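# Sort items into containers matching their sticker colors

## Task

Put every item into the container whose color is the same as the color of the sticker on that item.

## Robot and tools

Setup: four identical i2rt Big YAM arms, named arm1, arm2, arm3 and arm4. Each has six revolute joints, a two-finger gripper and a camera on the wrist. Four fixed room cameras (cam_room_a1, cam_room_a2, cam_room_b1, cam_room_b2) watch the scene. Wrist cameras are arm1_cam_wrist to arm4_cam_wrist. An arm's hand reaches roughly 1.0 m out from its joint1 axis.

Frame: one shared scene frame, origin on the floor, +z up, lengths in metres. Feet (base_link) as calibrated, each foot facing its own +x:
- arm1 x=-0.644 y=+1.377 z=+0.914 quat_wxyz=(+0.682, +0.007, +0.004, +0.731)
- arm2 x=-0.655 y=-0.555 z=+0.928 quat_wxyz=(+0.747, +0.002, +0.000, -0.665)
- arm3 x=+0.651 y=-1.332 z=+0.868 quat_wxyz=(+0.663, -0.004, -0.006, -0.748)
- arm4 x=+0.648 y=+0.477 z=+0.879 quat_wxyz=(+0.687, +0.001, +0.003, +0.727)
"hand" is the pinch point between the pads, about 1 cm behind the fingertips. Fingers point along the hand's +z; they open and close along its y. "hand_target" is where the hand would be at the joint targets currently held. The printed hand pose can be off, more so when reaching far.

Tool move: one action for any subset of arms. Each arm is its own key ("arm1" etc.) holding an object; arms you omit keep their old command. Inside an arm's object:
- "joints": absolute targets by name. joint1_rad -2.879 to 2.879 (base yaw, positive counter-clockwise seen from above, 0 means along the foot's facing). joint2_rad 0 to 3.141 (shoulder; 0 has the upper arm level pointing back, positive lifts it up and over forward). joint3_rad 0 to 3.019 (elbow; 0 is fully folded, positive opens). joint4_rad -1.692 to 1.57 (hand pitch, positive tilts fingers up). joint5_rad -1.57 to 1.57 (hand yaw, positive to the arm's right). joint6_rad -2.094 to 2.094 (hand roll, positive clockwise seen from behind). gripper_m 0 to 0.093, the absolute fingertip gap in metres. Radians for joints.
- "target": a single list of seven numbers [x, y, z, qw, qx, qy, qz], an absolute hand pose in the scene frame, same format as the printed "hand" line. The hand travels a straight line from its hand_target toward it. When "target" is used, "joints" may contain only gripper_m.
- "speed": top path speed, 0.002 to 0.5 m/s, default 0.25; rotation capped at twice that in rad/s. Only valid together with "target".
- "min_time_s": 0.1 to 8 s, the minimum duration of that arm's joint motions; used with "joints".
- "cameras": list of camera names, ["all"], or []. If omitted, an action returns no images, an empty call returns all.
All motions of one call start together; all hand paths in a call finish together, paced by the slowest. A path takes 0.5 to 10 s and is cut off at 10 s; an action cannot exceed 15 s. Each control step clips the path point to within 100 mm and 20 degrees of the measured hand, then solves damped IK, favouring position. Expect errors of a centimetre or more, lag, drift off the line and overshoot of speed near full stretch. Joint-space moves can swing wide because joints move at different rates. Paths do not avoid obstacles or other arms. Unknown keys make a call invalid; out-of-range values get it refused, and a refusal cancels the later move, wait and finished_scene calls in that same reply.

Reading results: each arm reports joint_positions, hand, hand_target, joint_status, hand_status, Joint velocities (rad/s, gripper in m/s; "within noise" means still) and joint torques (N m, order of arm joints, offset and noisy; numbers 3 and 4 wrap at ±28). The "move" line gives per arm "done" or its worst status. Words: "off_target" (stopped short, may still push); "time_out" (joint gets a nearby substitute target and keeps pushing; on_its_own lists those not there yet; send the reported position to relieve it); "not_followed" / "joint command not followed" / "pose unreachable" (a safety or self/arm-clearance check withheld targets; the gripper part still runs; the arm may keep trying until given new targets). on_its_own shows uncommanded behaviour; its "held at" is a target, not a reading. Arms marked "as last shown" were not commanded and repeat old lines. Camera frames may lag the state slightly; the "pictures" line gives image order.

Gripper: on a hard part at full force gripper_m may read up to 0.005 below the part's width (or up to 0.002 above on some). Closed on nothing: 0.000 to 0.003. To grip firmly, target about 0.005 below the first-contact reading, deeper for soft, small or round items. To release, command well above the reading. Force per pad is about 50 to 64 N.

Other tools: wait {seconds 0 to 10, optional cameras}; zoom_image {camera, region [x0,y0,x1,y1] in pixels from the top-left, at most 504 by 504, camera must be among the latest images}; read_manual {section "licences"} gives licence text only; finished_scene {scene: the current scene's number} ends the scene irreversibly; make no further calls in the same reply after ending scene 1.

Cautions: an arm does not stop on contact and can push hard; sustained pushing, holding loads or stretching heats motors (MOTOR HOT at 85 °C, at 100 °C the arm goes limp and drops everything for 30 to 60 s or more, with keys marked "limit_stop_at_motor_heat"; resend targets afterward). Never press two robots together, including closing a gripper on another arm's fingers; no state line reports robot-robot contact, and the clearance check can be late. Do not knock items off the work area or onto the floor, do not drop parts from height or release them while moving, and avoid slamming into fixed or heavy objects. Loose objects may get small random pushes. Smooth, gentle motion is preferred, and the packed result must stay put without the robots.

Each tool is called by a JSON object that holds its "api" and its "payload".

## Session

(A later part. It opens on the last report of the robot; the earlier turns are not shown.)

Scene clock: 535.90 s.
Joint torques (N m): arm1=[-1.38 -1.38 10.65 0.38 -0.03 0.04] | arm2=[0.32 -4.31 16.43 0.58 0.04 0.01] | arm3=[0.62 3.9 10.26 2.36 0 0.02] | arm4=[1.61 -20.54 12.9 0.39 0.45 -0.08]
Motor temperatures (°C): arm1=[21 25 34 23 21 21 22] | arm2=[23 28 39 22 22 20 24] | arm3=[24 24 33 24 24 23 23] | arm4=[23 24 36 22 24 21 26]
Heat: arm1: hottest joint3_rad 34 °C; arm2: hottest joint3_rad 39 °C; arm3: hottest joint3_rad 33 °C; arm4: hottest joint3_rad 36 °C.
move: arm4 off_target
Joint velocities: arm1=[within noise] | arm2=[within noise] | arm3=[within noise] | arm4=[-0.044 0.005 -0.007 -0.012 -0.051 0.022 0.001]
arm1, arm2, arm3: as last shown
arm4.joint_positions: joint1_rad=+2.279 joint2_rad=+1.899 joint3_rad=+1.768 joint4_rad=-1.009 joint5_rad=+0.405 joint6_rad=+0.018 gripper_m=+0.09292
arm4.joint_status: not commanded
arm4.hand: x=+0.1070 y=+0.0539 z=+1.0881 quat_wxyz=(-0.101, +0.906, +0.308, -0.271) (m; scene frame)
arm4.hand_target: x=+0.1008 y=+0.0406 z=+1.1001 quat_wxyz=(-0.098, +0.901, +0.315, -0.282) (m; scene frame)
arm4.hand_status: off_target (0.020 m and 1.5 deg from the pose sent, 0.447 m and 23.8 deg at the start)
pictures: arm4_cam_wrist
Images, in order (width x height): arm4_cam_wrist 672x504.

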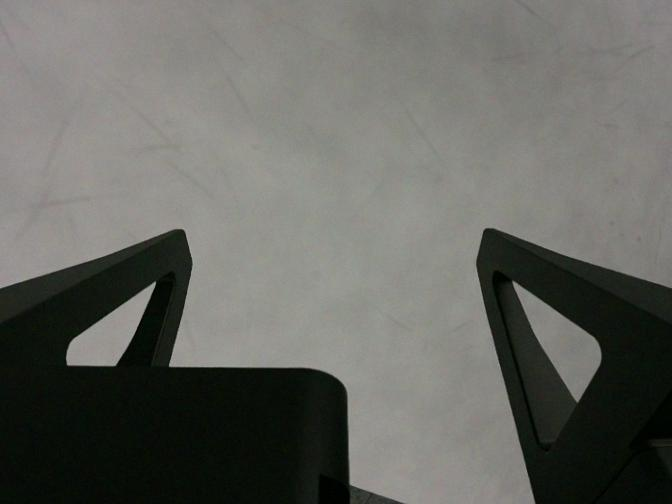

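{"api": "move", "payload": {"arm4": {"target":[0.115,0.045,1.10,-0.0994,-0.9001,-0.3152,0.2838],"speed":0.25}, "cameras": ["arm4_cam_wrist"]}}

Scene clock: 540.37 s.
Joint torques (N m): arm1=[-0.79 -1.85 10.76 0.4 0.03 0.03] | arm2=[0.44 -4.25 16.44 0.57 0.04 0.02] | arm3=[0.62 3.9 10.25 2.37 0 0.02] | arm4=[1.03 -22.24 8.77 1.39 -0.01 0]
Motor temperatures (°C): arm1=[21 25 34 23 21 21 22] | arm2=[23 28 40 22 22 20 24] | arm3=[24 24 33 24 24 23 23] | arm4=[23 24 37 22 24 21 26]
Heat: arm1: hottest joint3_rad 34 °C; arm2: hottest joint3_rad 40 °C; arm3: hottest joint3_rad 33 °C; arm4: hottest joint3_rad 37 °C.
move: arm4 done
Joint velocities: within noise
arm1.joint_positions: joint1_rad=-1.206 joint2_rad=+0.809 joint3_rad=+0.950 joint4_rad=-1.490 joint5_rad=-0.006 joint6_rad=+0.001 gripper_m=+0.08497
arm1.joint_status: not commanded
arm1.hand: x=-0.4200 y=+1.4789 z=+1.1742 quat_wxyz=(-0.100, +0.213, -0.971, -0.030) (m; scene frame)
arm1.hand_target: x=-0.4240 y=+1.4788 z=+1.1755 quat_wxyz=(-0.099, +0.216, -0.971, -0.030) (m; scene frame)
arm1.hand_status: not commanded
arm2: as last shown
arm3.joint_positions: joint1_rad=-1.489 joint2_rad=+0.496 joint3_rad=+1.363 joint4_rad=-0.915 joint5_rad=+0.000 joint6_rad=-0.007 gripper_m=+0.09398
arm3.joint_status: not commanded
arm3.hand: x=+0.4344 y=-1.3138 z=+1.5171 quat_wxyz=(+0.011, -0.724, +0.016, +0.689) (m; scene frame)
arm3.hand_target: x=+0.4430 y=-1.3116 z=+1.5380 quat_wxyz=(+0.013, -0.707, +0.022, +0.706) (m; scene frame)
arm3.hand_status: not commanded
arm4.joint_positions: joint1_rad=+2.200 joint2_rad=+1.803 joint3_rad=+1.625 joint4_rad=-0.812 joint5_rad=+0.009 joint6_rad=+0.013 gripper_m=+0.09292
arm4.joint_status: not commanded
arm4.hand: x=+0.1157 y=+0.0449 z=+1.0915 quat_wxyz=(+0.095, +0.904, +0.314, -0.273) (m; scene frame)
arm4.hand_target: x=+0.1151 y=+0.0449 z=+1.1002 quat_wxyz=(+0.099, +0.900, +0.315, -0.284) (m; scene frame)
arm4.hand_status: done (0.009 m and 1.4 deg from the pose sent, 0.017 m and 23.0 deg at the start)
pictures: arm4_cam_wrist
Images, in order (width x height): arm4_cam_wrist 672x504.

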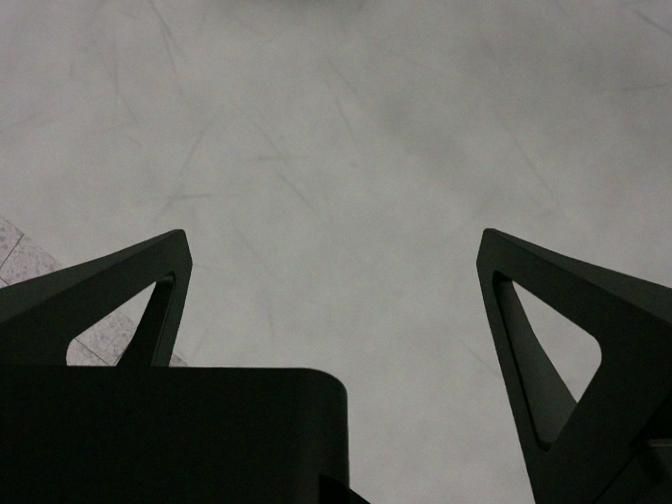

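{"api": "move", "payload": {"arm4": {"target":[0.074,0.012,1.10,-0.0994,-0.9001,-0.3152,0.2838],"speed":0.25}, "cameras": ["arm4_cam_wrist"]}}

Scene clock: 543.63 s.
Joint torques (N m): arm1=[-1.44 -0.85 10.69 0.34 0.01 0.01] | arm2=[0.38 -4.37 16.44 0.59 0.04 0.01] | arm3=[0.5 4.01 10.24 2.37 0 0.02] | arm4=[0.56 -19.9 13.09 0.5 -0.07 -0.02]
Motor temperatures (°C): arm1=[21 25 34 23 21 21 22] | arm2=[23 28 40 22 22 20 24] | arm3=[24 24 33 24 24 23 23] | arm4=[23 25 37 22 24 21 26]
Heat: arm1: hottest joint3_rad 34 °C; arm2: hottest joint3_rad 40 °C; arm3: hottest joint3_rad 33 °C; arm4: hottest joint3_rad 37 °C.
move: arm4 off_target
Joint velocities: within noise
arm1, arm2, arm3: as last shown
arm4.joint_positions: joint1_rad=+2.200 joint2_rad=+1.900 joint3_rad=+1.768 joint4_rad=-0.845 joint5_rad=+0.009 joint6_rad=+0.013 gripper_m=+0.09292
arm4.joint_status: not commanded
arm4.hand: x=+0.0856 y=+0.0203 z=+1.0939 quat_wxyz=(+0.097, +0.903, +0.314, -0.278) (m; scene frame)
arm4.hand_target: x=+0.0747 y=+0.0124 z=+1.0999 quat_wxyz=(+0.100, +0.900, +0.315, -0.284) (m; scene frame)
arm4.hand_status: off_target (0.016 m and 0.8 deg from the pose sent, 0.054 m and 1.4 deg at the start)
pictures: arm4_cam_wrist
Images, in order (width x height): arm4_cam_wrist 672x504.

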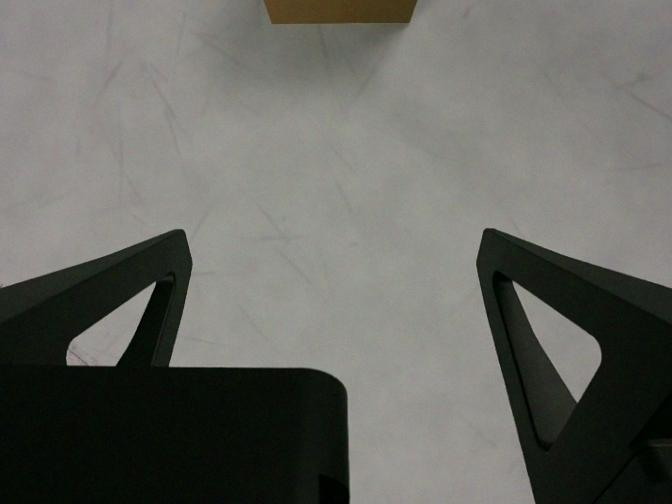

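{"api": "move", "payload": {"arm4": {"target":[-0.031,-0.069,1.010,-0.0994,-0.9001,-0.3152,0.2838],"speed":0.12}, "cameras": ["arm4_cam_wrist"]}}

Scene clock: 552.30 s.
Joint torques (N m): arm1=[-1.9 -0.97 10.65 0.34 -0.02 0.02] | arm2=[0.26 -4.31 16.44 0.58 0.04 0] | arm3=[0.62 3.84 10.24 2.39 0 0.01] | arm4=[0.67 -25.58 13.16 0.61 -0.02 -0.02]
Motor temperatures (°C): arm1=[21 25 34 23 21 21 22] | arm2=[23 28 40 22 22 20 23] | arm3=[24 24 33 24 24 23 23] | arm4=[23 25 39 22 24 21 25]
Heat: arm1: hottest joint3_rad 34 °C; arm2: hottest joint3_rad 40 °C; arm3: hottest joint3_rad 33 °C; arm4: hottest joint3_rad 39 °C.
move: arm4 off_target
Joint velocities: within noise
arm1, arm2, arm3: as last shown
arm4.joint_positions: joint1_rad=+2.199 joint2_rad=+2.361 joint3_rad=+2.336 joint4_rad=-0.937 joint5_rad=+0.005 joint6_rad=+0.013 gripper_m=+0.09292
arm4.joint_status: not commanded
arm4.hand: x=-0.0204 y=-0.0662 z=+1.0197 quat_wxyz=(+0.101, +0.900, +0.313, -0.285) (m; scene frame)
arm4.hand_target: x=-0.0302 y=-0.0684 z=+1.0098 quat_wxyz=(+0.100, +0.900, +0.315, -0.285) (m; scene frame)
arm4.hand_status: off_target (0.015 m and 0.3 deg from the pose sent, 0.169 m and 0.8 deg at the start)
pictures: arm4_cam_wrist
Images, in order (width x height): arm4_cam_wrist 672x504.

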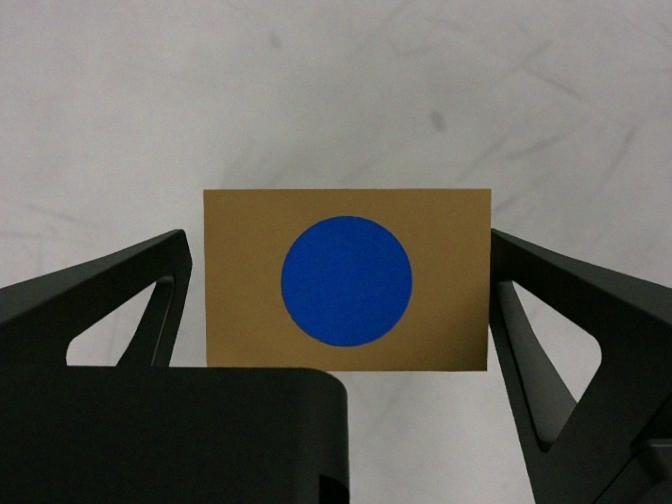

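{"api": "move", "payload": {"arm4": {"target":[-0.034,-0.067,0.996,-0.0994,-0.9001,-0.3152,0.2838],"speed":0.06}, "cameras": ["arm4_cam_wrist"]}}

Scene clock: 555.67 s.
Joint torques (N m): arm1=[-0.56 -1.26 10.52 0.27 -0.02 0.01] | arm2=[0.38 -4.37 16.47 0.58 0.03 0] | arm3=[0.5 3.84 10.24 2.35 0 0.01] | arm4=[0.32 -25.58 11.32 1.48 -0.03 -0.04]
Motor temperatures (°C): arm1=[21 25 34 23 21 21 22] | arm2=[23 27 41 22 22 20 23] | arm3=[24 24 33 24 24 23 23] | arm4=[23 25 40 22 24 21 25]
Heat: arm1: hottest joint3_rad 34 °C; arm2: hottest joint3_rad 41 °C; arm3: hottest joint3_rad 33 °C; arm4: hottest joint3_rad 40 °C.
move: arm4 off_target
Joint velocities: within noise
arm1, arm2, arm3: as last shown
arm4.joint_positions: joint1_rad=+2.198 joint2_rad=+2.368 joint3_rad=+2.336 joint4_rad=-0.935 joint5_rad=+0.004 joint6_rad=+0.011 gripper_m=+0.09292
arm4.joint_status: not commanded
arm4.hand: x=-0.0210 y=-0.0662 z=+1.0142 quat_wxyz=(+0.100, +0.901, +0.314, -0.283) (m; scene frame)
arm4.hand_target: x=-0.0329 y=-0.0662 z=+0.9962 quat_wxyz=(+0.099, +0.900, +0.315, -0.284) (m; scene frame)
arm4.hand_status: off_target (0.022 m and 0.2 deg from the pose sent, 0.027 m and 0.3 deg at the start)
pictures: arm4_cam_wrist
Images, in order (width x height): arm4_cam_wrist 672x504.

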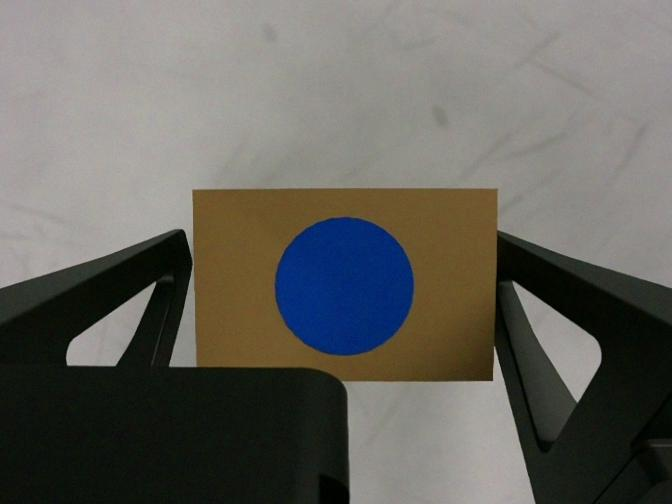

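{"api": "move", "payload": {"arm4": {"joints":{"gripper_m":0.058}}}}

{"api": "move", "payload": {"arm4": {"target":[-0.025,-0.067,1.09,-0.0994,-0.9001,-0.3152,0.2838],"speed":0.15}, "cameras": ["arm4_cam_wrist"]}}

Scene clock: 563.43 s.
Joint torques (N m): arm1=[-1.61 -0.44 10.76 0.36 -0.02 0.04] | arm2=[0.38 -4.31 16.43 0.58 0.03 0] | arm3=[0.5 3.96 10.25 2.41 -0.01 0.01] | arm4=[-0.09 -25.05 11.36 1.48 -0.03 -0.05]
Motor temperatures (°C): arm1=[21 25 34 23 21 21 22] | arm2=[23 27 41 22 22 20 23] | arm3=[24 24 33 24 24 23 23] | arm4=[23 25 41 22 24 21 25]
Heat: arm1: hottest joint3_rad 34 °C; arm2: hottest joint3_rad 41 °C; arm3: hottest joint3_rad 33 °C; arm4: hottest joint3_rad 41 °C.
move: arm4 off_target
Joint velocities: within noise
arm1, arm2, arm3: as last shown
arm4.joint_positions: joint1_rad=+2.198 joint2_rad=+2.368 joint3_rad=+2.336 joint4_rad=-0.935 joint5_rad=+0.003 joint6_rad=+0.011 gripper_m=+0.06954
arm4.joint_status: gripper_m off_target (ended at +0.06956, target +0.05800)
arm4.hand: x=-0.0211 y=-0.0661 z=+1.0142 quat_wxyz=(+0.101, +0.901, +0.314, -0.283) (m; scene frame)
arm4.hand_target: x=-0.0329 y=-0.0661 z=+0.9962 quat_wxyz=(+0.100, +0.900, +0.315, -0.284) (m; scene frame)
arm4.hand_status: not commanded
pictures: none

Scene clock: 565.13 s.
Joint torques (N m): arm1=[-0.85 -1.08 10.71 0.27 -0.04 0.06] | arm2=[0.26 -4.42 16.49 0.57 0.05 0.01] | arm3=[0.44 3.84 10.29 2.37 -0.01 0.02] | arm4=[0.32 -26.4 13.19 0.57 0.11 0.02]
Motor temperatures (°C): arm1=[21 25 34 23 21 21 22] | arm2=[23 27 41 22 22 20 23] | arm3=[24 24 33 24 24 23 23] | arm4=[23 25 41 22 24 21 26]
Heat: arm1: hottest joint3_rad 34 °C; arm2: hottest joint3_rad 41 °C; arm3: hottest joint3_rad 33 °C; arm4: hottest joint3_rad 41 °C.
move: arm4 done
Joint velocities: within noise
arm1, arm2, arm3: as last shown
arm4.joint_positions: joint1_rad=+2.198 joint2_rad=+2.385 joint3_rad=+2.573 joint4_rad=-1.162 joint5_rad=+0.003 joint6_rad=+0.011 gripper_m=+0.06954
arm4.joint_status: not commanded
arm4.hand: x=-0.0174 y=-0.0631 z=+1.0916 quat_wxyz=(+0.100, +0.902, +0.315, -0.280) (m; scene frame)
arm4.hand_target: x=-0.0245 y=-0.0666 z=+1.0899 quat_wxyz=(+0.100, +0.900, +0.315, -0.285) (m; scene frame)
arm4.hand_status: done (0.009 m and 0.5 deg from the pose sent, 0.076 m and 0.2 deg at the start)
pictures: arm4_cam_wrist
Images, in order (width x height): arm4_cam_wrist 672x504.

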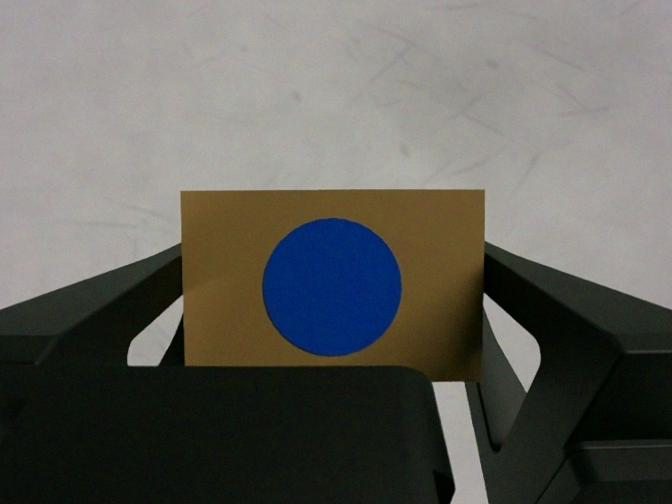

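{"api": "move", "payload": {"arm4": {"target":[0.30,0.195,1.11,-0.0994,-0.9001,-0.3152,0.2838],"speed":0.3}}}

{"api": "move", "payload": {"arm4": {"joints":{"joint1_rad":1.7,"joint2_rad":0.8,"joint3_rad":0.95,"joint4_rad":-1.3,"joint5_rad":0,"joint6_rad":0},"min_time_s":1.5}}}

{"api": "move", "payload": {"arm4": {"joints":{"joint1_rad":-1.75},"min_time_s":3}}}

{"api": "move", "payload": {"arm4": {"target":[1.165,0.41,0.88,0.2973,0.0583,0.953,-0.0182],"speed":0.25}, "cameras": ["arm4_cam_wrist"]}}

Scene clock: 572.23 s.
Joint torques (N m): arm1=[-1.38 -1.26 10.69 0.53 -0.03 0.05] | arm2=[0.32 -4.19 16.46 0.59 0.04 0] | arm3=[0.5 3.9 10.26 2.37 0.01 0.02] | arm4=[1.03 -8.64 9.24 0.61 0.19 0.04]
Motor temperatures (°C): arm1=[21 25 34 23 21 21 22] | arm2=[23 27 41 22 22 20 23] | arm3=[24 24 33 24 24 23 23] | arm4=[23 26 40 22 24 21 26]
Heat: arm1: hottest joint3_rad 34 °C; arm2: hottest joint3_rad 41 °C; arm3: hottest joint3_rad 33 °C; arm4: hottest joint3_rad 40 °C.
move: arm4 done
Joint velocities: within noise
arm1, arm3: as last shown
arm2.joint_positions: joint1_rad=+1.205 joint2_rad=+0.807 joint3_rad=+0.889 joint4_rad=-1.488 joint5_rad=+0.001 joint6_rad=+0.008 gripper_m=+0.09292
arm2.joint_status: not commanded
arm2.hand: x=-0.4324 y=-0.6135 z=+1.1659 quat_wxyz=(-0.082, -0.128, -0.988, +0.009) (m; scene frame)
arm2.hand_target: x=-0.4247 y=-0.6169 z=+1.1930 quat_wxyz=(-0.110, -0.127, -0.986, +0.013) (m; scene frame)
arm2.hand_status: not commanded
arm4.joint_positions: joint1_rad=+2.198 joint2_rad=+1.152 joint3_rad=+0.970 joint4_rad=-0.766 joint5_rad=+0.003 joint6_rad=+0.011 gripper_m=+0.06954
arm4.joint_status: not commanded
arm4.hand: x=+0.2993 y=+0.1948 z=+1.1152 quat_wxyz=(+0.104, +0.898, +0.313, -0.291) (m; scene frame)
arm4.hand_target: x=+0.3000 y=+0.1950 z=+1.1100 quat_wxyz=(+0.099, +0.900, +0.315, -0.284) (m; scene frame)
arm4.hand_status: done (0.005 m and 1.0 deg from the pose sent, 0.410 m and 0.5 deg at the start)
pictures: none

Scene clock: 574.13 s.
Joint torques (N m): arm1=[-1.2 -1.49 10.73 0.54 0.02 0.02] | arm2=[0.5 -4.31 16.46 0.57 0.04 0.01] | arm3=[0.5 3.84 10.25 2.39 0.01 0.01] | arm4=[0.56 -3.43 8.68 0.31 -0.04 -0.04]
Motor temperatures (°C): arm1=[21 25 34 23 21 21 22] | arm2=[23 27 42 22 22 20 23] | arm3=[24 24 33 24 24 23 23] | arm4=[23 26 40 22 24 21 26]
Heat: arm1: hottest joint3_rad 34 °C; arm2: hottest joint3_rad 42 °C; arm3: hottest joint3_rad 33 °C; arm4: hottest joint3_rad 40 °C.
move: arm4 done
Joint velocities: within noise
arm1, arm2, arm3: as last shown
arm4.joint_positions: joint1_rad=+1.705 joint2_rad=+0.804 joint3_rad=+0.955 joint4_rad=-1.289 joint5_rad=+0.003 joint6_rad=+0.010 gripper_m=+0.06954
arm4.joint_status: all done
arm4.hand: x=+0.3648 y=+0.4245 z=+1.1633 quat_wxyz=(+0.021, +0.972, +0.087, -0.216) (m; scene frame)
arm4.hand_target: x=+0.3683 y=+0.4260 z=+1.1610 quat_wxyz=(+0.021, +0.973, +0.090, -0.211) (m; scene frame)
arm4.hand_status: not commanded
pictures: none

Scene clock: 577.47 s.
Joint torques (N m): arm1=[-1.32 -1.2 10.5 0.49 -0.04 0.04] | arm2=[0.44 -4.25 16.47 0.59 0.03 0.01] | arm3=[0.56 3.84 10.24 2.37 0 0.01] | arm4=[0.79 -3.72 8.69 0.36 0.11 -0.06]
Motor temperatures (°C): arm1=[21 25 34 23 21 21 22] | arm2=[23 27 42 22 22 20 23] | arm3=[24 24 33 24 24 23 23] | arm4=[22 26 40 22 24 21 26]
Heat: arm1: hottest joint3_rad 34 °C; arm2: hottest joint3_rad 42 °C; arm3: hottest joint3_rad 33 °C; arm4: hottest joint3_rad 40 °C.
move: arm4 done
Joint velocities: within noise
arm1.joint_positions: joint1_rad=-1.206 joint2_rad=+0.809 joint3_rad=+0.950 joint4_rad=-1.490 joint5_rad=-0.006 joint6_rad=+0.001 gripper_m=+0.08497
arm1.joint_status: not commanded
arm1.hand: x=-0.4200 y=+1.4789 z=+1.1742 quat_wxyz=(-0.100, +0.213, -0.971, -0.030) (m; scene frame)
arm1.hand_target: x=-0.4240 y=+1.4788 z=+1.1755 quat_wxyz=(-0.099, +0.216, -0.971, -0.030) (m; scene frame)
arm1.hand_status: not commanded
arm2: as last shown
arm3.joint_positions: joint1_rad=-1.489 joint2_rad=+0.496 joint3_rad=+1.363 joint4_rad=-0.915 joint5_rad=+0.000 joint6_rad=-0.007 gripper_m=+0.09398
arm3.joint_status: not commanded
arm3.hand: x=+0.4344 y=-1.3138 z=+1.5171 quat_wxyz=(+0.011, -0.724, +0.016, +0.689) (m; scene frame)
arm3.hand_target: x=+0.4430 y=-1.3116 z=+1.5380 quat_wxyz=(+0.013, -0.707, +0.022, +0.706) (m; scene frame)
arm3.hand_status: not commanded
arm4.joint_positions: joint1_rad=-1.747 joint2_rad=+0.804 joint3_rad=+0.955 joint4_rad=-1.289 joint5_rad=-0.001 joint6_rad=+0.010 gripper_m=+0.06956
arm4.joint_status: all done
arm4.hand: x=+0.9365 y=+0.4433 z=+1.1605 quat_wxyz=(-0.212, -0.063, -0.975, +0.013) (m; scene frame)
arm4.hand_target: x=+0.9327 y=+0.4428 z=+1.1583 quat_wxyz=(-0.206, -0.060, -0.977, +0.015) (m; scene frame)
arm4.hand_status: not commanded
pictures: none

Scene clock: 579.73 s.
Joint torques (N m): arm1=[-1.38 -1.08 10.78 0.46 -0.02 0.03] | arm2=[0.32 -4.37 16.44 0.55 0.03 0] | arm3=[0.5 3.9 10.26 2.39 -0.01 0.01] | arm4=[-0.09 -13.98 8.7 1.35 -0.06 -0.11]
Motor temperatures (°C): arm1=[21 25 34 23 21 21 22] | arm2=[23 27 42 22 22 20 23] | arm3=[24 24 33 24 24 23 23] | arm4=[22 25 40 22 24 21 26]
Heat: arm1: hottest joint3_rad 34 °C; arm2: hottest joint3_rad 42 °C; arm3: hottest joint3_rad 33 °C; arm4: hottest joint3_rad 40 °C.
move: arm4 off_target
Joint velocities: within noise
arm1, arm2, arm3: as last shown
arm4.joint_positions: joint1_rad=-1.749 joint2_rad=+1.681 joint3_rad=+0.775 joint4_rad=-0.109 joint5_rad=-0.004 joint6_rad=+0.009 gripper_m=+0.06956
arm4.joint_status: not commanded
arm4.hand: x=+1.1418 y=+0.4171 z=+0.8652 quat_wxyz=(-0.272, -0.062, -0.960, +0.015) (m; scene frame)
arm4.hand_target: x=+1.1639 y=+0.4100 z=+0.8808 quat_wxyz=(-0.297, -0.058, -0.953, +0.019) (m; scene frame)
arm4.hand_status: off_target (0.028 m and 3.1 deg from the pose sent, 0.363 m and 10.2 deg at the start)
pictures: arm4_cam_wrist
Images, in order (width x height): arm4_cam_wrist 672x504.

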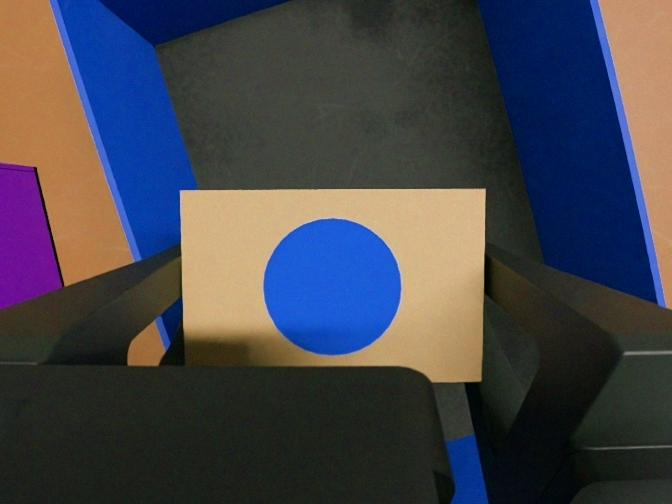

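{"api": "move", "payload": {"arm4": {"target":[1.165,0.387,0.82,0.297,-0.05,0.952,0.0156],"speed":0.15}, "cameras": ["arm4_cam_wrist"]}}

Scene clock: 588.17 s.
Joint torques (N m): arm1=[-1.26 -0.85 10.66 0.44 -0.02 0.02] | arm2=[0.26 -4.42 16.47 0.59 0.04 0] | arm3=[0.44 4.01 10.24 2.37 0.01 0.03] | arm4=[0.15 -12.98 7.43 1.55 -0.17 -0.08]
Motor temperatures (°C): arm1=[21 25 34 23 21 21 22] | arm2=[23 27 42 22 22 20 23] | arm3=[24 24 33 24 24 23 23] | arm4=[22 25 39 22 24 21 26]
Heat: arm1: hottest joint3_rad 34 °C; arm2: hottest joint3_rad 42 °C; arm3: hottest joint3_rad 33 °C; arm4: hottest joint3_rad 39 °C.
move: arm4 off_target
Joint velocities: within noise
arm1, arm2, arm3: as last shown
arm4.joint_positions: joint1_rad=-1.858 joint2_rad=+1.833 joint3_rad=+0.787 joint4_rad=+0.023 joint5_rad=-0.191 joint6_rad=-0.267 gripper_m=+0.06956
arm4.joint_status: not commanded
arm4.hand: x=+1.1461 y=+0.3936 z=+0.8159 quat_wxyz=(-0.281, +0.044, -0.958, -0.021) (m; scene frame)
arm4.hand_target: x=+1.1642 y=+0.3871 z=+0.8206 quat_wxyz=(-0.297, +0.050, -0.953, -0.015) (m; scene frame)
arm4.hand_status: off_target (0.020 m and 2.2 deg from the pose sent, 0.059 m and 13.6 deg at the start)
pictures: arm4_cam_wrist
Images, in order (width x height): arm4_cam_wrist 672x504.

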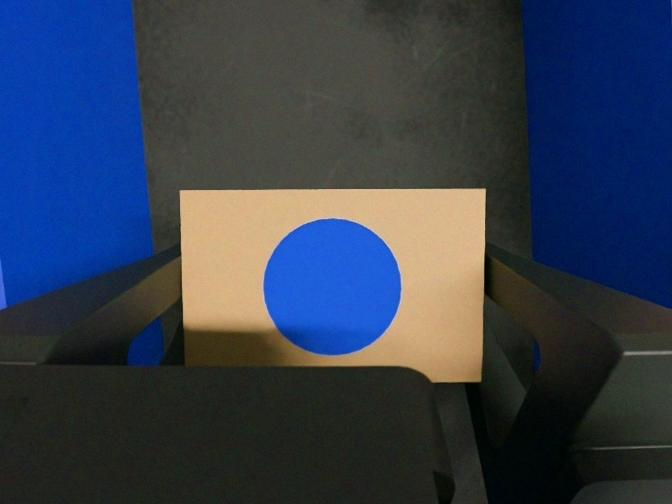

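Aligned and centered. Descend.

{"api": "move", "payload": {"arm4": {"target":[1.163,0.387,0.757,0.297,-0.05,0.952,0.0156],"speed":0.1}}}

{"api": "move", "payload": {"arm4": {"target":[1.163,0.387,0.745,0.297,-0.05,0.952,0.0156],"speed":0.05}, "cameras": ["cam_room_a2"]}}

{"api": "zoom_image", "payload": {"camera": "cam_room_a2", "region": [290, 290, 380, 390]}}

Scene clock: 594.37 s.
Joint torques (N m): arm1=[-1.08 -0.73 10.78 0.32 -0.02 0.05] | arm2=[0.26 -4.31 16.49 0.58 0.04 0.01] | arm3=[0.56 3.9 10.26 2.39 0 0.02] | arm4=[0.21 -14.86 5.71 1.51 -0.19 -0.1]
Motor temperatures (°C): arm1=[21 25 34 23 21 21 22] | arm2=[23 26 42 22 22 20 23] | arm3=[24 24 33 24 24 23 23] | arm4=[22 25 39 22 24 21 27]
Heat: arm1: hottest joint3_rad 34 °C; arm2: hottest joint3_rad 42 °C; arm3: hottest joint3_rad 33 °C; arm4: hottest joint3_rad 39 °C.
move: arm4 off_target
Joint velocities: within noise
arm1, arm2, arm3: as last shown
arm4.joint_positions: joint1_rad=-1.858 joint2_rad=+2.007 joint3_rad=+0.797 joint4_rad=+0.193 joint5_rad=-0.191 joint6_rad=-0.268 gripper_m=+0.06956
arm4.joint_status: not commanded
arm4.hand: x=+1.1484 y=+0.3928 z=+0.7563 quat_wxyz=(-0.284, +0.044, -0.958, -0.020) (m; scene frame)
arm4.hand_target: x=+1.1625 y=+0.3871 z=+0.7575 quat_wxyz=(-0.297, +0.050, -0.953, -0.015) (m; scene frame)
arm4.hand_status: off_target (0.016 m and 1.8 deg from the pose sent, 0.062 m and 2.2 deg at the start)
pictures: none

Scene clock: 595.33 s.
Joint torques (N m): arm1=[-0.5 -0.85 10.56 0.39 -0.04 0.03] | arm2=[0.38 -4.31 16.49 0.58 0.03 -0.01] | arm3=[0.56 3.96 10.26 2.44 0 0.01] | arm4=[0.5 -14.8 5.44 1.52 -0.16 -0.07]
Motor temperatures (°C): arm1=[21 25 34 23 21 21 22] | arm2=[23 26 42 22 22 20 23] | arm3=[24 24 33 24 24 23 23] | arm4=[22 25 39 22 24 21 27]
Heat: arm1: hottest joint3_rad 34 °C; arm2: hottest joint3_rad 42 °C; arm3: hottest joint3_rad 33 °C; arm4: hottest joint3_rad 39 °C.
move: arm4 off_target
Joint velocities: within noise
arm1, arm2, arm3: as last shown
arm4.joint_positions: joint1_rad=-1.858 joint2_rad=+2.037 joint3_rad=+0.802 joint4_rad=+0.222 joint5_rad=-0.191 joint6_rad=-0.268 gripper_m=+0.06956
arm4.joint_status: not commanded
arm4.hand: x=+1.1494 y=+0.3925 z=+0.7468 quat_wxyz=(-0.286, +0.045, -0.957, -0.020) (m; scene frame)
arm4.hand_target: x=+1.1626 y=+0.3871 z=+0.7454 quat_wxyz=(-0.297, +0.050, -0.953, -0.015) (m; scene frame)
arm4.hand_status: off_target (0.015 m and 1.6 deg from the pose sent, 0.019 m and 1.8 deg at the start)
pictures: cam_room_a2
Images, in order (width x height): cam_room_a2 672x504.

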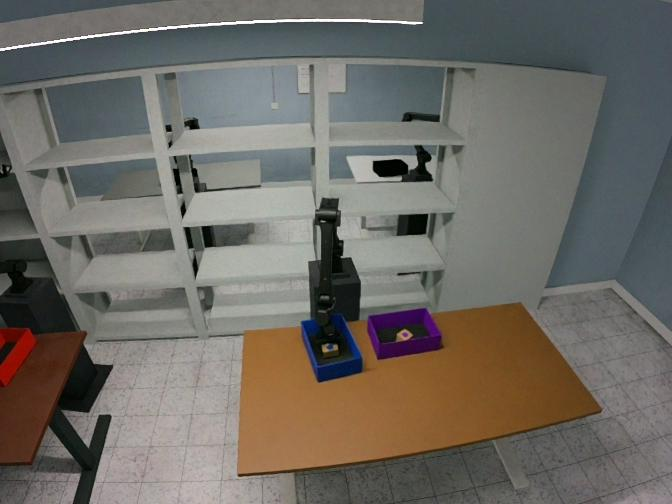

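Scaled by 5.040.

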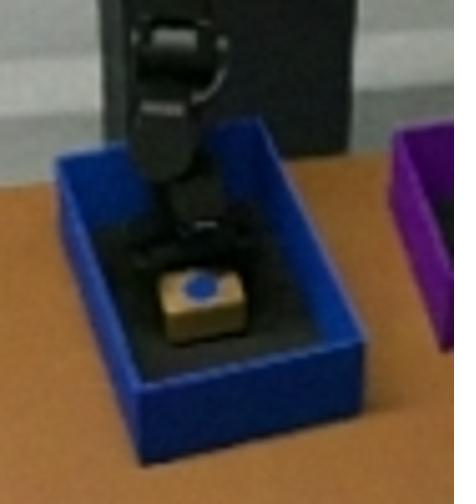

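{"api": "move", "payload": {"arm4": {"target":[1.163,0.387,0.741,0.297,-0.05,0.952,0.0156],"speed":0.05,"joints":{}}}}

{"api": "move", "payload": {"arm4": {"joints":{"gripper_m":0.09}}}}

{"api": "move", "payload": {"arm4": {"target":[1.12,0.40,0.93,0.297,-0.05,0.952,0.0156],"speed":0.25}, "cameras": ["arm4_cam_wrist","cam_room_a2"]}}

arm4: "joints" must map at least one joint name to a target
Scene clock: 598.47 s.
Joint torques (N m): arm1=[-1.55 -1.55 10.66 0.32 -0.06 0.06] | arm2=[0.44 -4.37 16.46 0.58 0.03 0] | arm3=[0.38 3.78 10.25 2.37 0 0] | arm4=[0.32 -14.04 5.52 1.59 -0.18 -0.1]
Motor temperatures (°C): arm1=[21 25 34 23 21 21 22] | arm2=[23 26 42 22 22 20 23] | arm3=[24 24 33 24 24 23 23] | arm4=[22 25 38 22 24 21 27]
Heat: arm1: hottest joint3_rad 34 °C; arm2: hottest joint3_rad 42 °C; arm3: hottest joint3_rad 33 °C; arm4: hottest joint3_rad 38 °C.
Joint velocities: within noise
arm1.joint_positions: joint1_rad=-1.206 joint2_rad=+0.809 joint3_rad=+0.950 joint4_rad=-1.490 joint5_rad=-0.006 joint6_rad=+0.001 gripper_m=+0.08497
arm1.joint_status: not commanded
arm1.hand: x=-0.4200 y=+1.4789 z=+1.1742 quat_wxyz=(-0.100, +0.213, -0.971, -0.030) (m; scene frame)
arm1.hand_target: x=-0.4240 y=+1.4788 z=+1.1755 quat_wxyz=(-0.099, +0.216, -0.971, -0.030) (m; scene frame)
arm1.hand_status: not commanded
arm2.joint_positions: joint1_rad=+1.205 joint2_rad=+0.807 joint3_rad=+0.889 joint4_rad=-1.488 joint5_rad=+0.001 joint6_rad=+0.008 gripper_m=+0.09292
arm2.joint_status: not commanded
arm2.hand: x=-0.4324 y=-0.6135 z=+1.1659 quat_wxyz=(-0.082, -0.128, -0.988, +0.009) (m; scene frame)
arm2.hand_target: x=-0.4247 y=-0.6169 z=+1.1930 quat_wxyz=(-0.110, -0.127, -0.986, +0.013) (m; scene frame)
arm2.hand_status: not commanded
arm3.joint_positions: joint1_rad=-1.489 joint2_rad=+0.496 joint3_rad=+1.363 joint4_rad=-0.915 joint5_rad=+0.000 joint6_rad=-0.007 gripper_m=+0.09398
arm3.joint_status: not commanded
arm3.hand: x=+0.4344 y=-1.3138 z=+1.5171 quat_wxyz=(+0.011, -0.724, +0.016, +0.689) (m; scene frame)
arm3.hand_target: x=+0.4430 y=-1.3116 z=+1.5380 quat_wxyz=(+0.013, -0.707, +0.022, +0.706) (m; scene frame)
arm3.hand_status: not commanded
arm4.joint_positions: joint1_rad=-1.858 joint2_rad=+2.037 joint3_rad=+0.802 joint4_rad=+0.222 joint5_rad=-0.191 joint6_rad=-0.268 gripper_m=+0.06956
arm4.joint_status: not commanded
arm4.hand: x=+1.1494 y=+0.3925 z=+0.7468 quat_wxyz=(-0.286, +0.045, -0.957, -0.020) (m; scene frame)
arm4.hand_target: x=+1.1626 y=+0.3871 z=+0.7454 quat_wxyz=(-0.297, +0.050, -0.953, -0.015) (m; scene frame)
arm4.hand_status: off_target (0.015 m and 1.6 deg from the pose sent, 0.019 m and 1.8 deg at the start)
pictures: none

not run: a call was refused earlier in this reply.

not run: a call was refused earlier in this reply.

{"api": "move", "payload": {"arm4": {"target":[1.163,0.387,0.741,0.297,-0.05,0.952,0.0156],"speed":0.05}}}

{"api": "move", "payload": {"arm4": {"joints":{"gripper_m":0.09}}}}

{"api": "move", "payload": {"arm4": {"target":[1.12,0.40,0.93,0.297,-0.05,0.952,0.0156],"speed":0.25}, "cameras": ["arm4_cam_wrist","cam_room_a2"]}}

Scene clock: 603.47 s.
Joint torques (N m): arm1=[-1.08 -0.62 10.56 0.31 0.01 0.03] | arm2=[0.38 -4.37 16.46 0.57 0.03 0] | arm3=[0.44 3.9 10.22 2.37 0 0.02] | arm4=[0.09 -13.8 5.63 1.46 -0.16 -0.06]
Motor temperatures (°C): arm1=[21 25 34 23 21 21 22] | arm2=[23 26 42 22 22 20 23] | arm3=[24 24 33 24 24 23 23] | arm4=[22 25 37 22 24 21 27]
Heat: arm1: hottest joint3_rad 34 °C; arm2: hottest joint3_rad 42 °C; arm3: hottest joint3_rad 33 °C; arm4: hottest joint3_rad 37 °C.
move: arm4 off_target
Joint velocities: within noise
arm1.joint_positions: joint1_rad=-1.206 joint2_rad=+0.809 joint3_rad=+0.950 joint4_rad=-1.490 joint5_rad=-0.006 joint6_rad=+0.001 gripper_m=+0.08497
arm1.joint_status: not commanded
arm1.hand: x=-0.4200 y=+1.4789 z=+1.1742 quat_wxyz=(-0.100, +0.213, -0.971, -0.030) (m; scene frame)
arm1.hand_target: x=-0.4240 y=+1.4788 z=+1.1755 quat_wxyz=(-0.099, +0.216, -0.971, -0.030) (m; scene frame)
arm1.hand_status: not commanded
arm2.joint_positions: joint1_rad=+1.205 joint2_rad=+0.807 joint3_rad=+0.889 joint4_rad=-1.488 joint5_rad=+0.001 joint6_rad=+0.008 gripper_m=+0.09292
arm2.joint_status: not commanded
arm2.hand: x=-0.4324 y=-0.6135 z=+1.1659 quat_wxyz=(-0.082, -0.128, -0.988, +0.009) (m; scene frame)
arm2.hand_target: x=-0.4247 y=-0.6169 z=+1.1930 quat_wxyz=(-0.110, -0.127, -0.986, +0.013) (m; scene frame)
arm2.hand_status: not commanded
arm3.joint_positions: joint1_rad=-1.489 joint2_rad=+0.496 joint3_rad=+1.363 joint4_rad=-0.915 joint5_rad=+0.000 joint6_rad=-0.007 gripper_m=+0.09398
arm3.joint_status: not commanded
arm3.hand: x=+0.4344 y=-1.3138 z=+1.5171 quat_wxyz=(+0.011, -0.724, +0.016, +0.689) (m; scene frame)
arm3.hand_target: x=+0.4430 y=-1.3116 z=+1.5380 quat_wxyz=(+0.013, -0.707, +0.022, +0.706) (m; scene frame)
arm3.hand_status: not commanded
arm4.joint_positions: joint1_rad=-1.858 joint2_rad=+2.047 joint3_rad=+0.802 joint4_rad=+0.232 joint5_rad=-0.191 joint6_rad=-0.268 gripper_m=+0.06956
arm4.joint_status: not commanded
arm4.hand: x=+1.1490 y=+0.3926 z=+0.7435 quat_wxyz=(-0.286, +0.045, -0.957, -0.020) (m; scene frame)
arm4.hand_target: x=+1.1625 y=+0.3871 z=+0.7414 quat_wxyz=(-0.297, +0.050, -0.953, -0.016) (m; scene frame)
arm4.hand_status: off_target (0.015 m and 1.6 deg from the pose sent, 0.016 m and 1.6 deg at the start)
pictures: none

Scene clock: 604.03 s.
Joint torques (N m): arm1=[-1.26 -0.91 10.69 0.34 0.01 0.08] | arm2=[0.38 -4.31 16.42 0.58 0.04 0] | arm3=[0.56 3.96 10.24 2.37 -0.01 0.02] | arm4=[0.32 -14.68 5.26 1.46 -0.15 -0.07]
Motor temperatures (°C): arm1=[21 25 34 23 21 21 22] | arm2=[23 26 42 22 22 20 23] | arm3=[24 24 33 24 24 23 23] | arm4=[22 25 37 22 24 21 27]
Heat: arm1: hottest joint3_rad 34 °C; arm2: hottest joint3_rad 42 °C; arm3: hottest joint3_rad 33 °C; arm4: hottest joint3_rad 37 °C.
move: arm4 done
Joint velocities: within noise
arm1, arm2, arm3: as last shown
arm4.joint_positions: joint1_rad=-1.858 joint2_rad=+2.047 joint3_rad=+0.808 joint4_rad=+0.234 joint5_rad=-0.191 joint6_rad=-0.268 gripper_m=+0.08992
arm4.joint_status: all done
arm4.hand: x=+1.1527 y=+0.3917 z=+0.7453 quat_wxyz=(-0.290, +0.045, -0.956, -0.019) (m; scene frame)
arm4.hand_target: x=+1.1624 y=+0.3870 z=+0.7414 quat_wxyz=(-0.297, +0.050, -0.953, -0.015) (m; scene frame)
arm4.hand_status: not commanded
pictures: none

Scene clock: 605.47 s.
Joint torques (N m): arm1=[-1.32 -1.08 10.81 0.38 -0.01 0.04] | arm2=[0.32 -4.31 16.44 0.59 0.04 0] | arm3=[0.44 4.07 10.25 2.35 -0.01 0.02] | arm4=[0.38 -11.22 7.05 0.57 -0.08 -0.02]
Motor temperatures (°C): arm1=[21 25 34 23 21 21 22] | arm2=[23 26 42 22 22 20 23] | arm3=[24 24 33 24 24 23 23] | arm4=[22 25 37 22 24 21 27]
Heat: arm1: hottest joint3_rad 34 °C; arm2: hottest joint3_rad 42 °C; arm3: hottest joint3_rad 33 °C; arm4: hottest joint3_rad 37 °C.
move: arm4 done
Joint velocities: within noise
arm1, arm2, arm3: as last shown
arm4.joint_positions: joint1_rad=-1.858 joint2_rad=+1.482 joint3_rad=+0.754 joint4_rad=-0.241 joint5_rad=-0.191 joint6_rad=-0.268 gripper_m=+0.08992
arm4.joint_status: not commanded
arm4.hand: x=+1.1227 y=+0.3996 z=+0.9349 quat_wxyz=(-0.306, +0.047, -0.951, -0.014) (m; scene frame)
arm4.hand_target: x=+1.1199 y=+0.4000 z=+0.9300 quat_wxyz=(-0.297, +0.050, -0.953, -0.016) (m; scene frame)
arm4.hand_status: done (0.006 m and 1.1 deg from the pose sent, 0.188 m and 1.1 deg at the start)
pictures: arm4_cam_wrist, cam_room_a2
Images, in order (width x height): arm4_cam_wrist 672x504, cam_room_a2 672x504.

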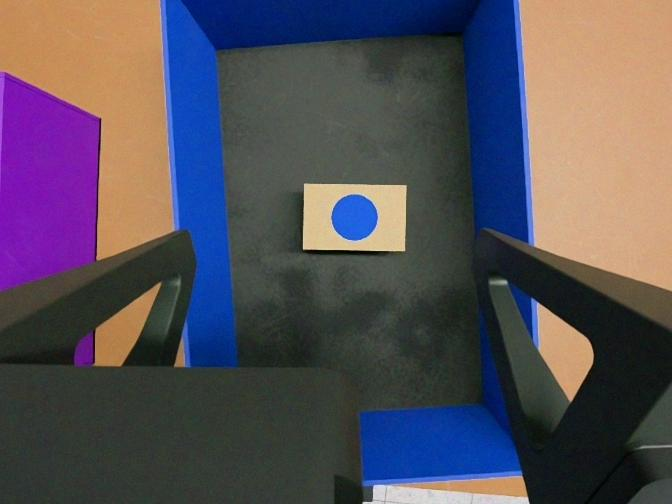

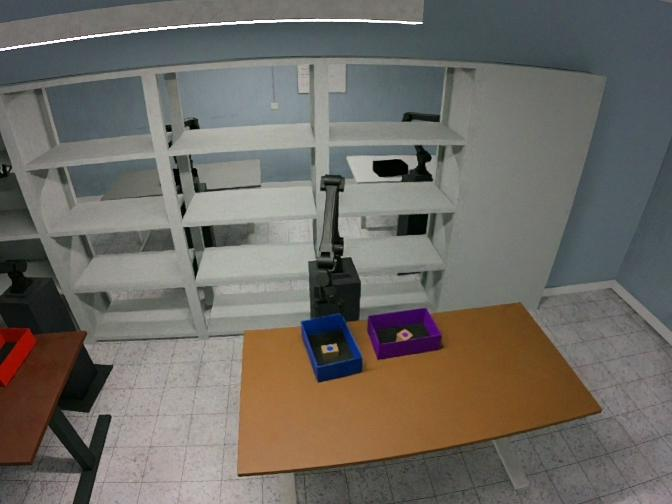

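{"api": "finished_scene", "payload": {"scene": 1}}

The scene is finished: the task was done.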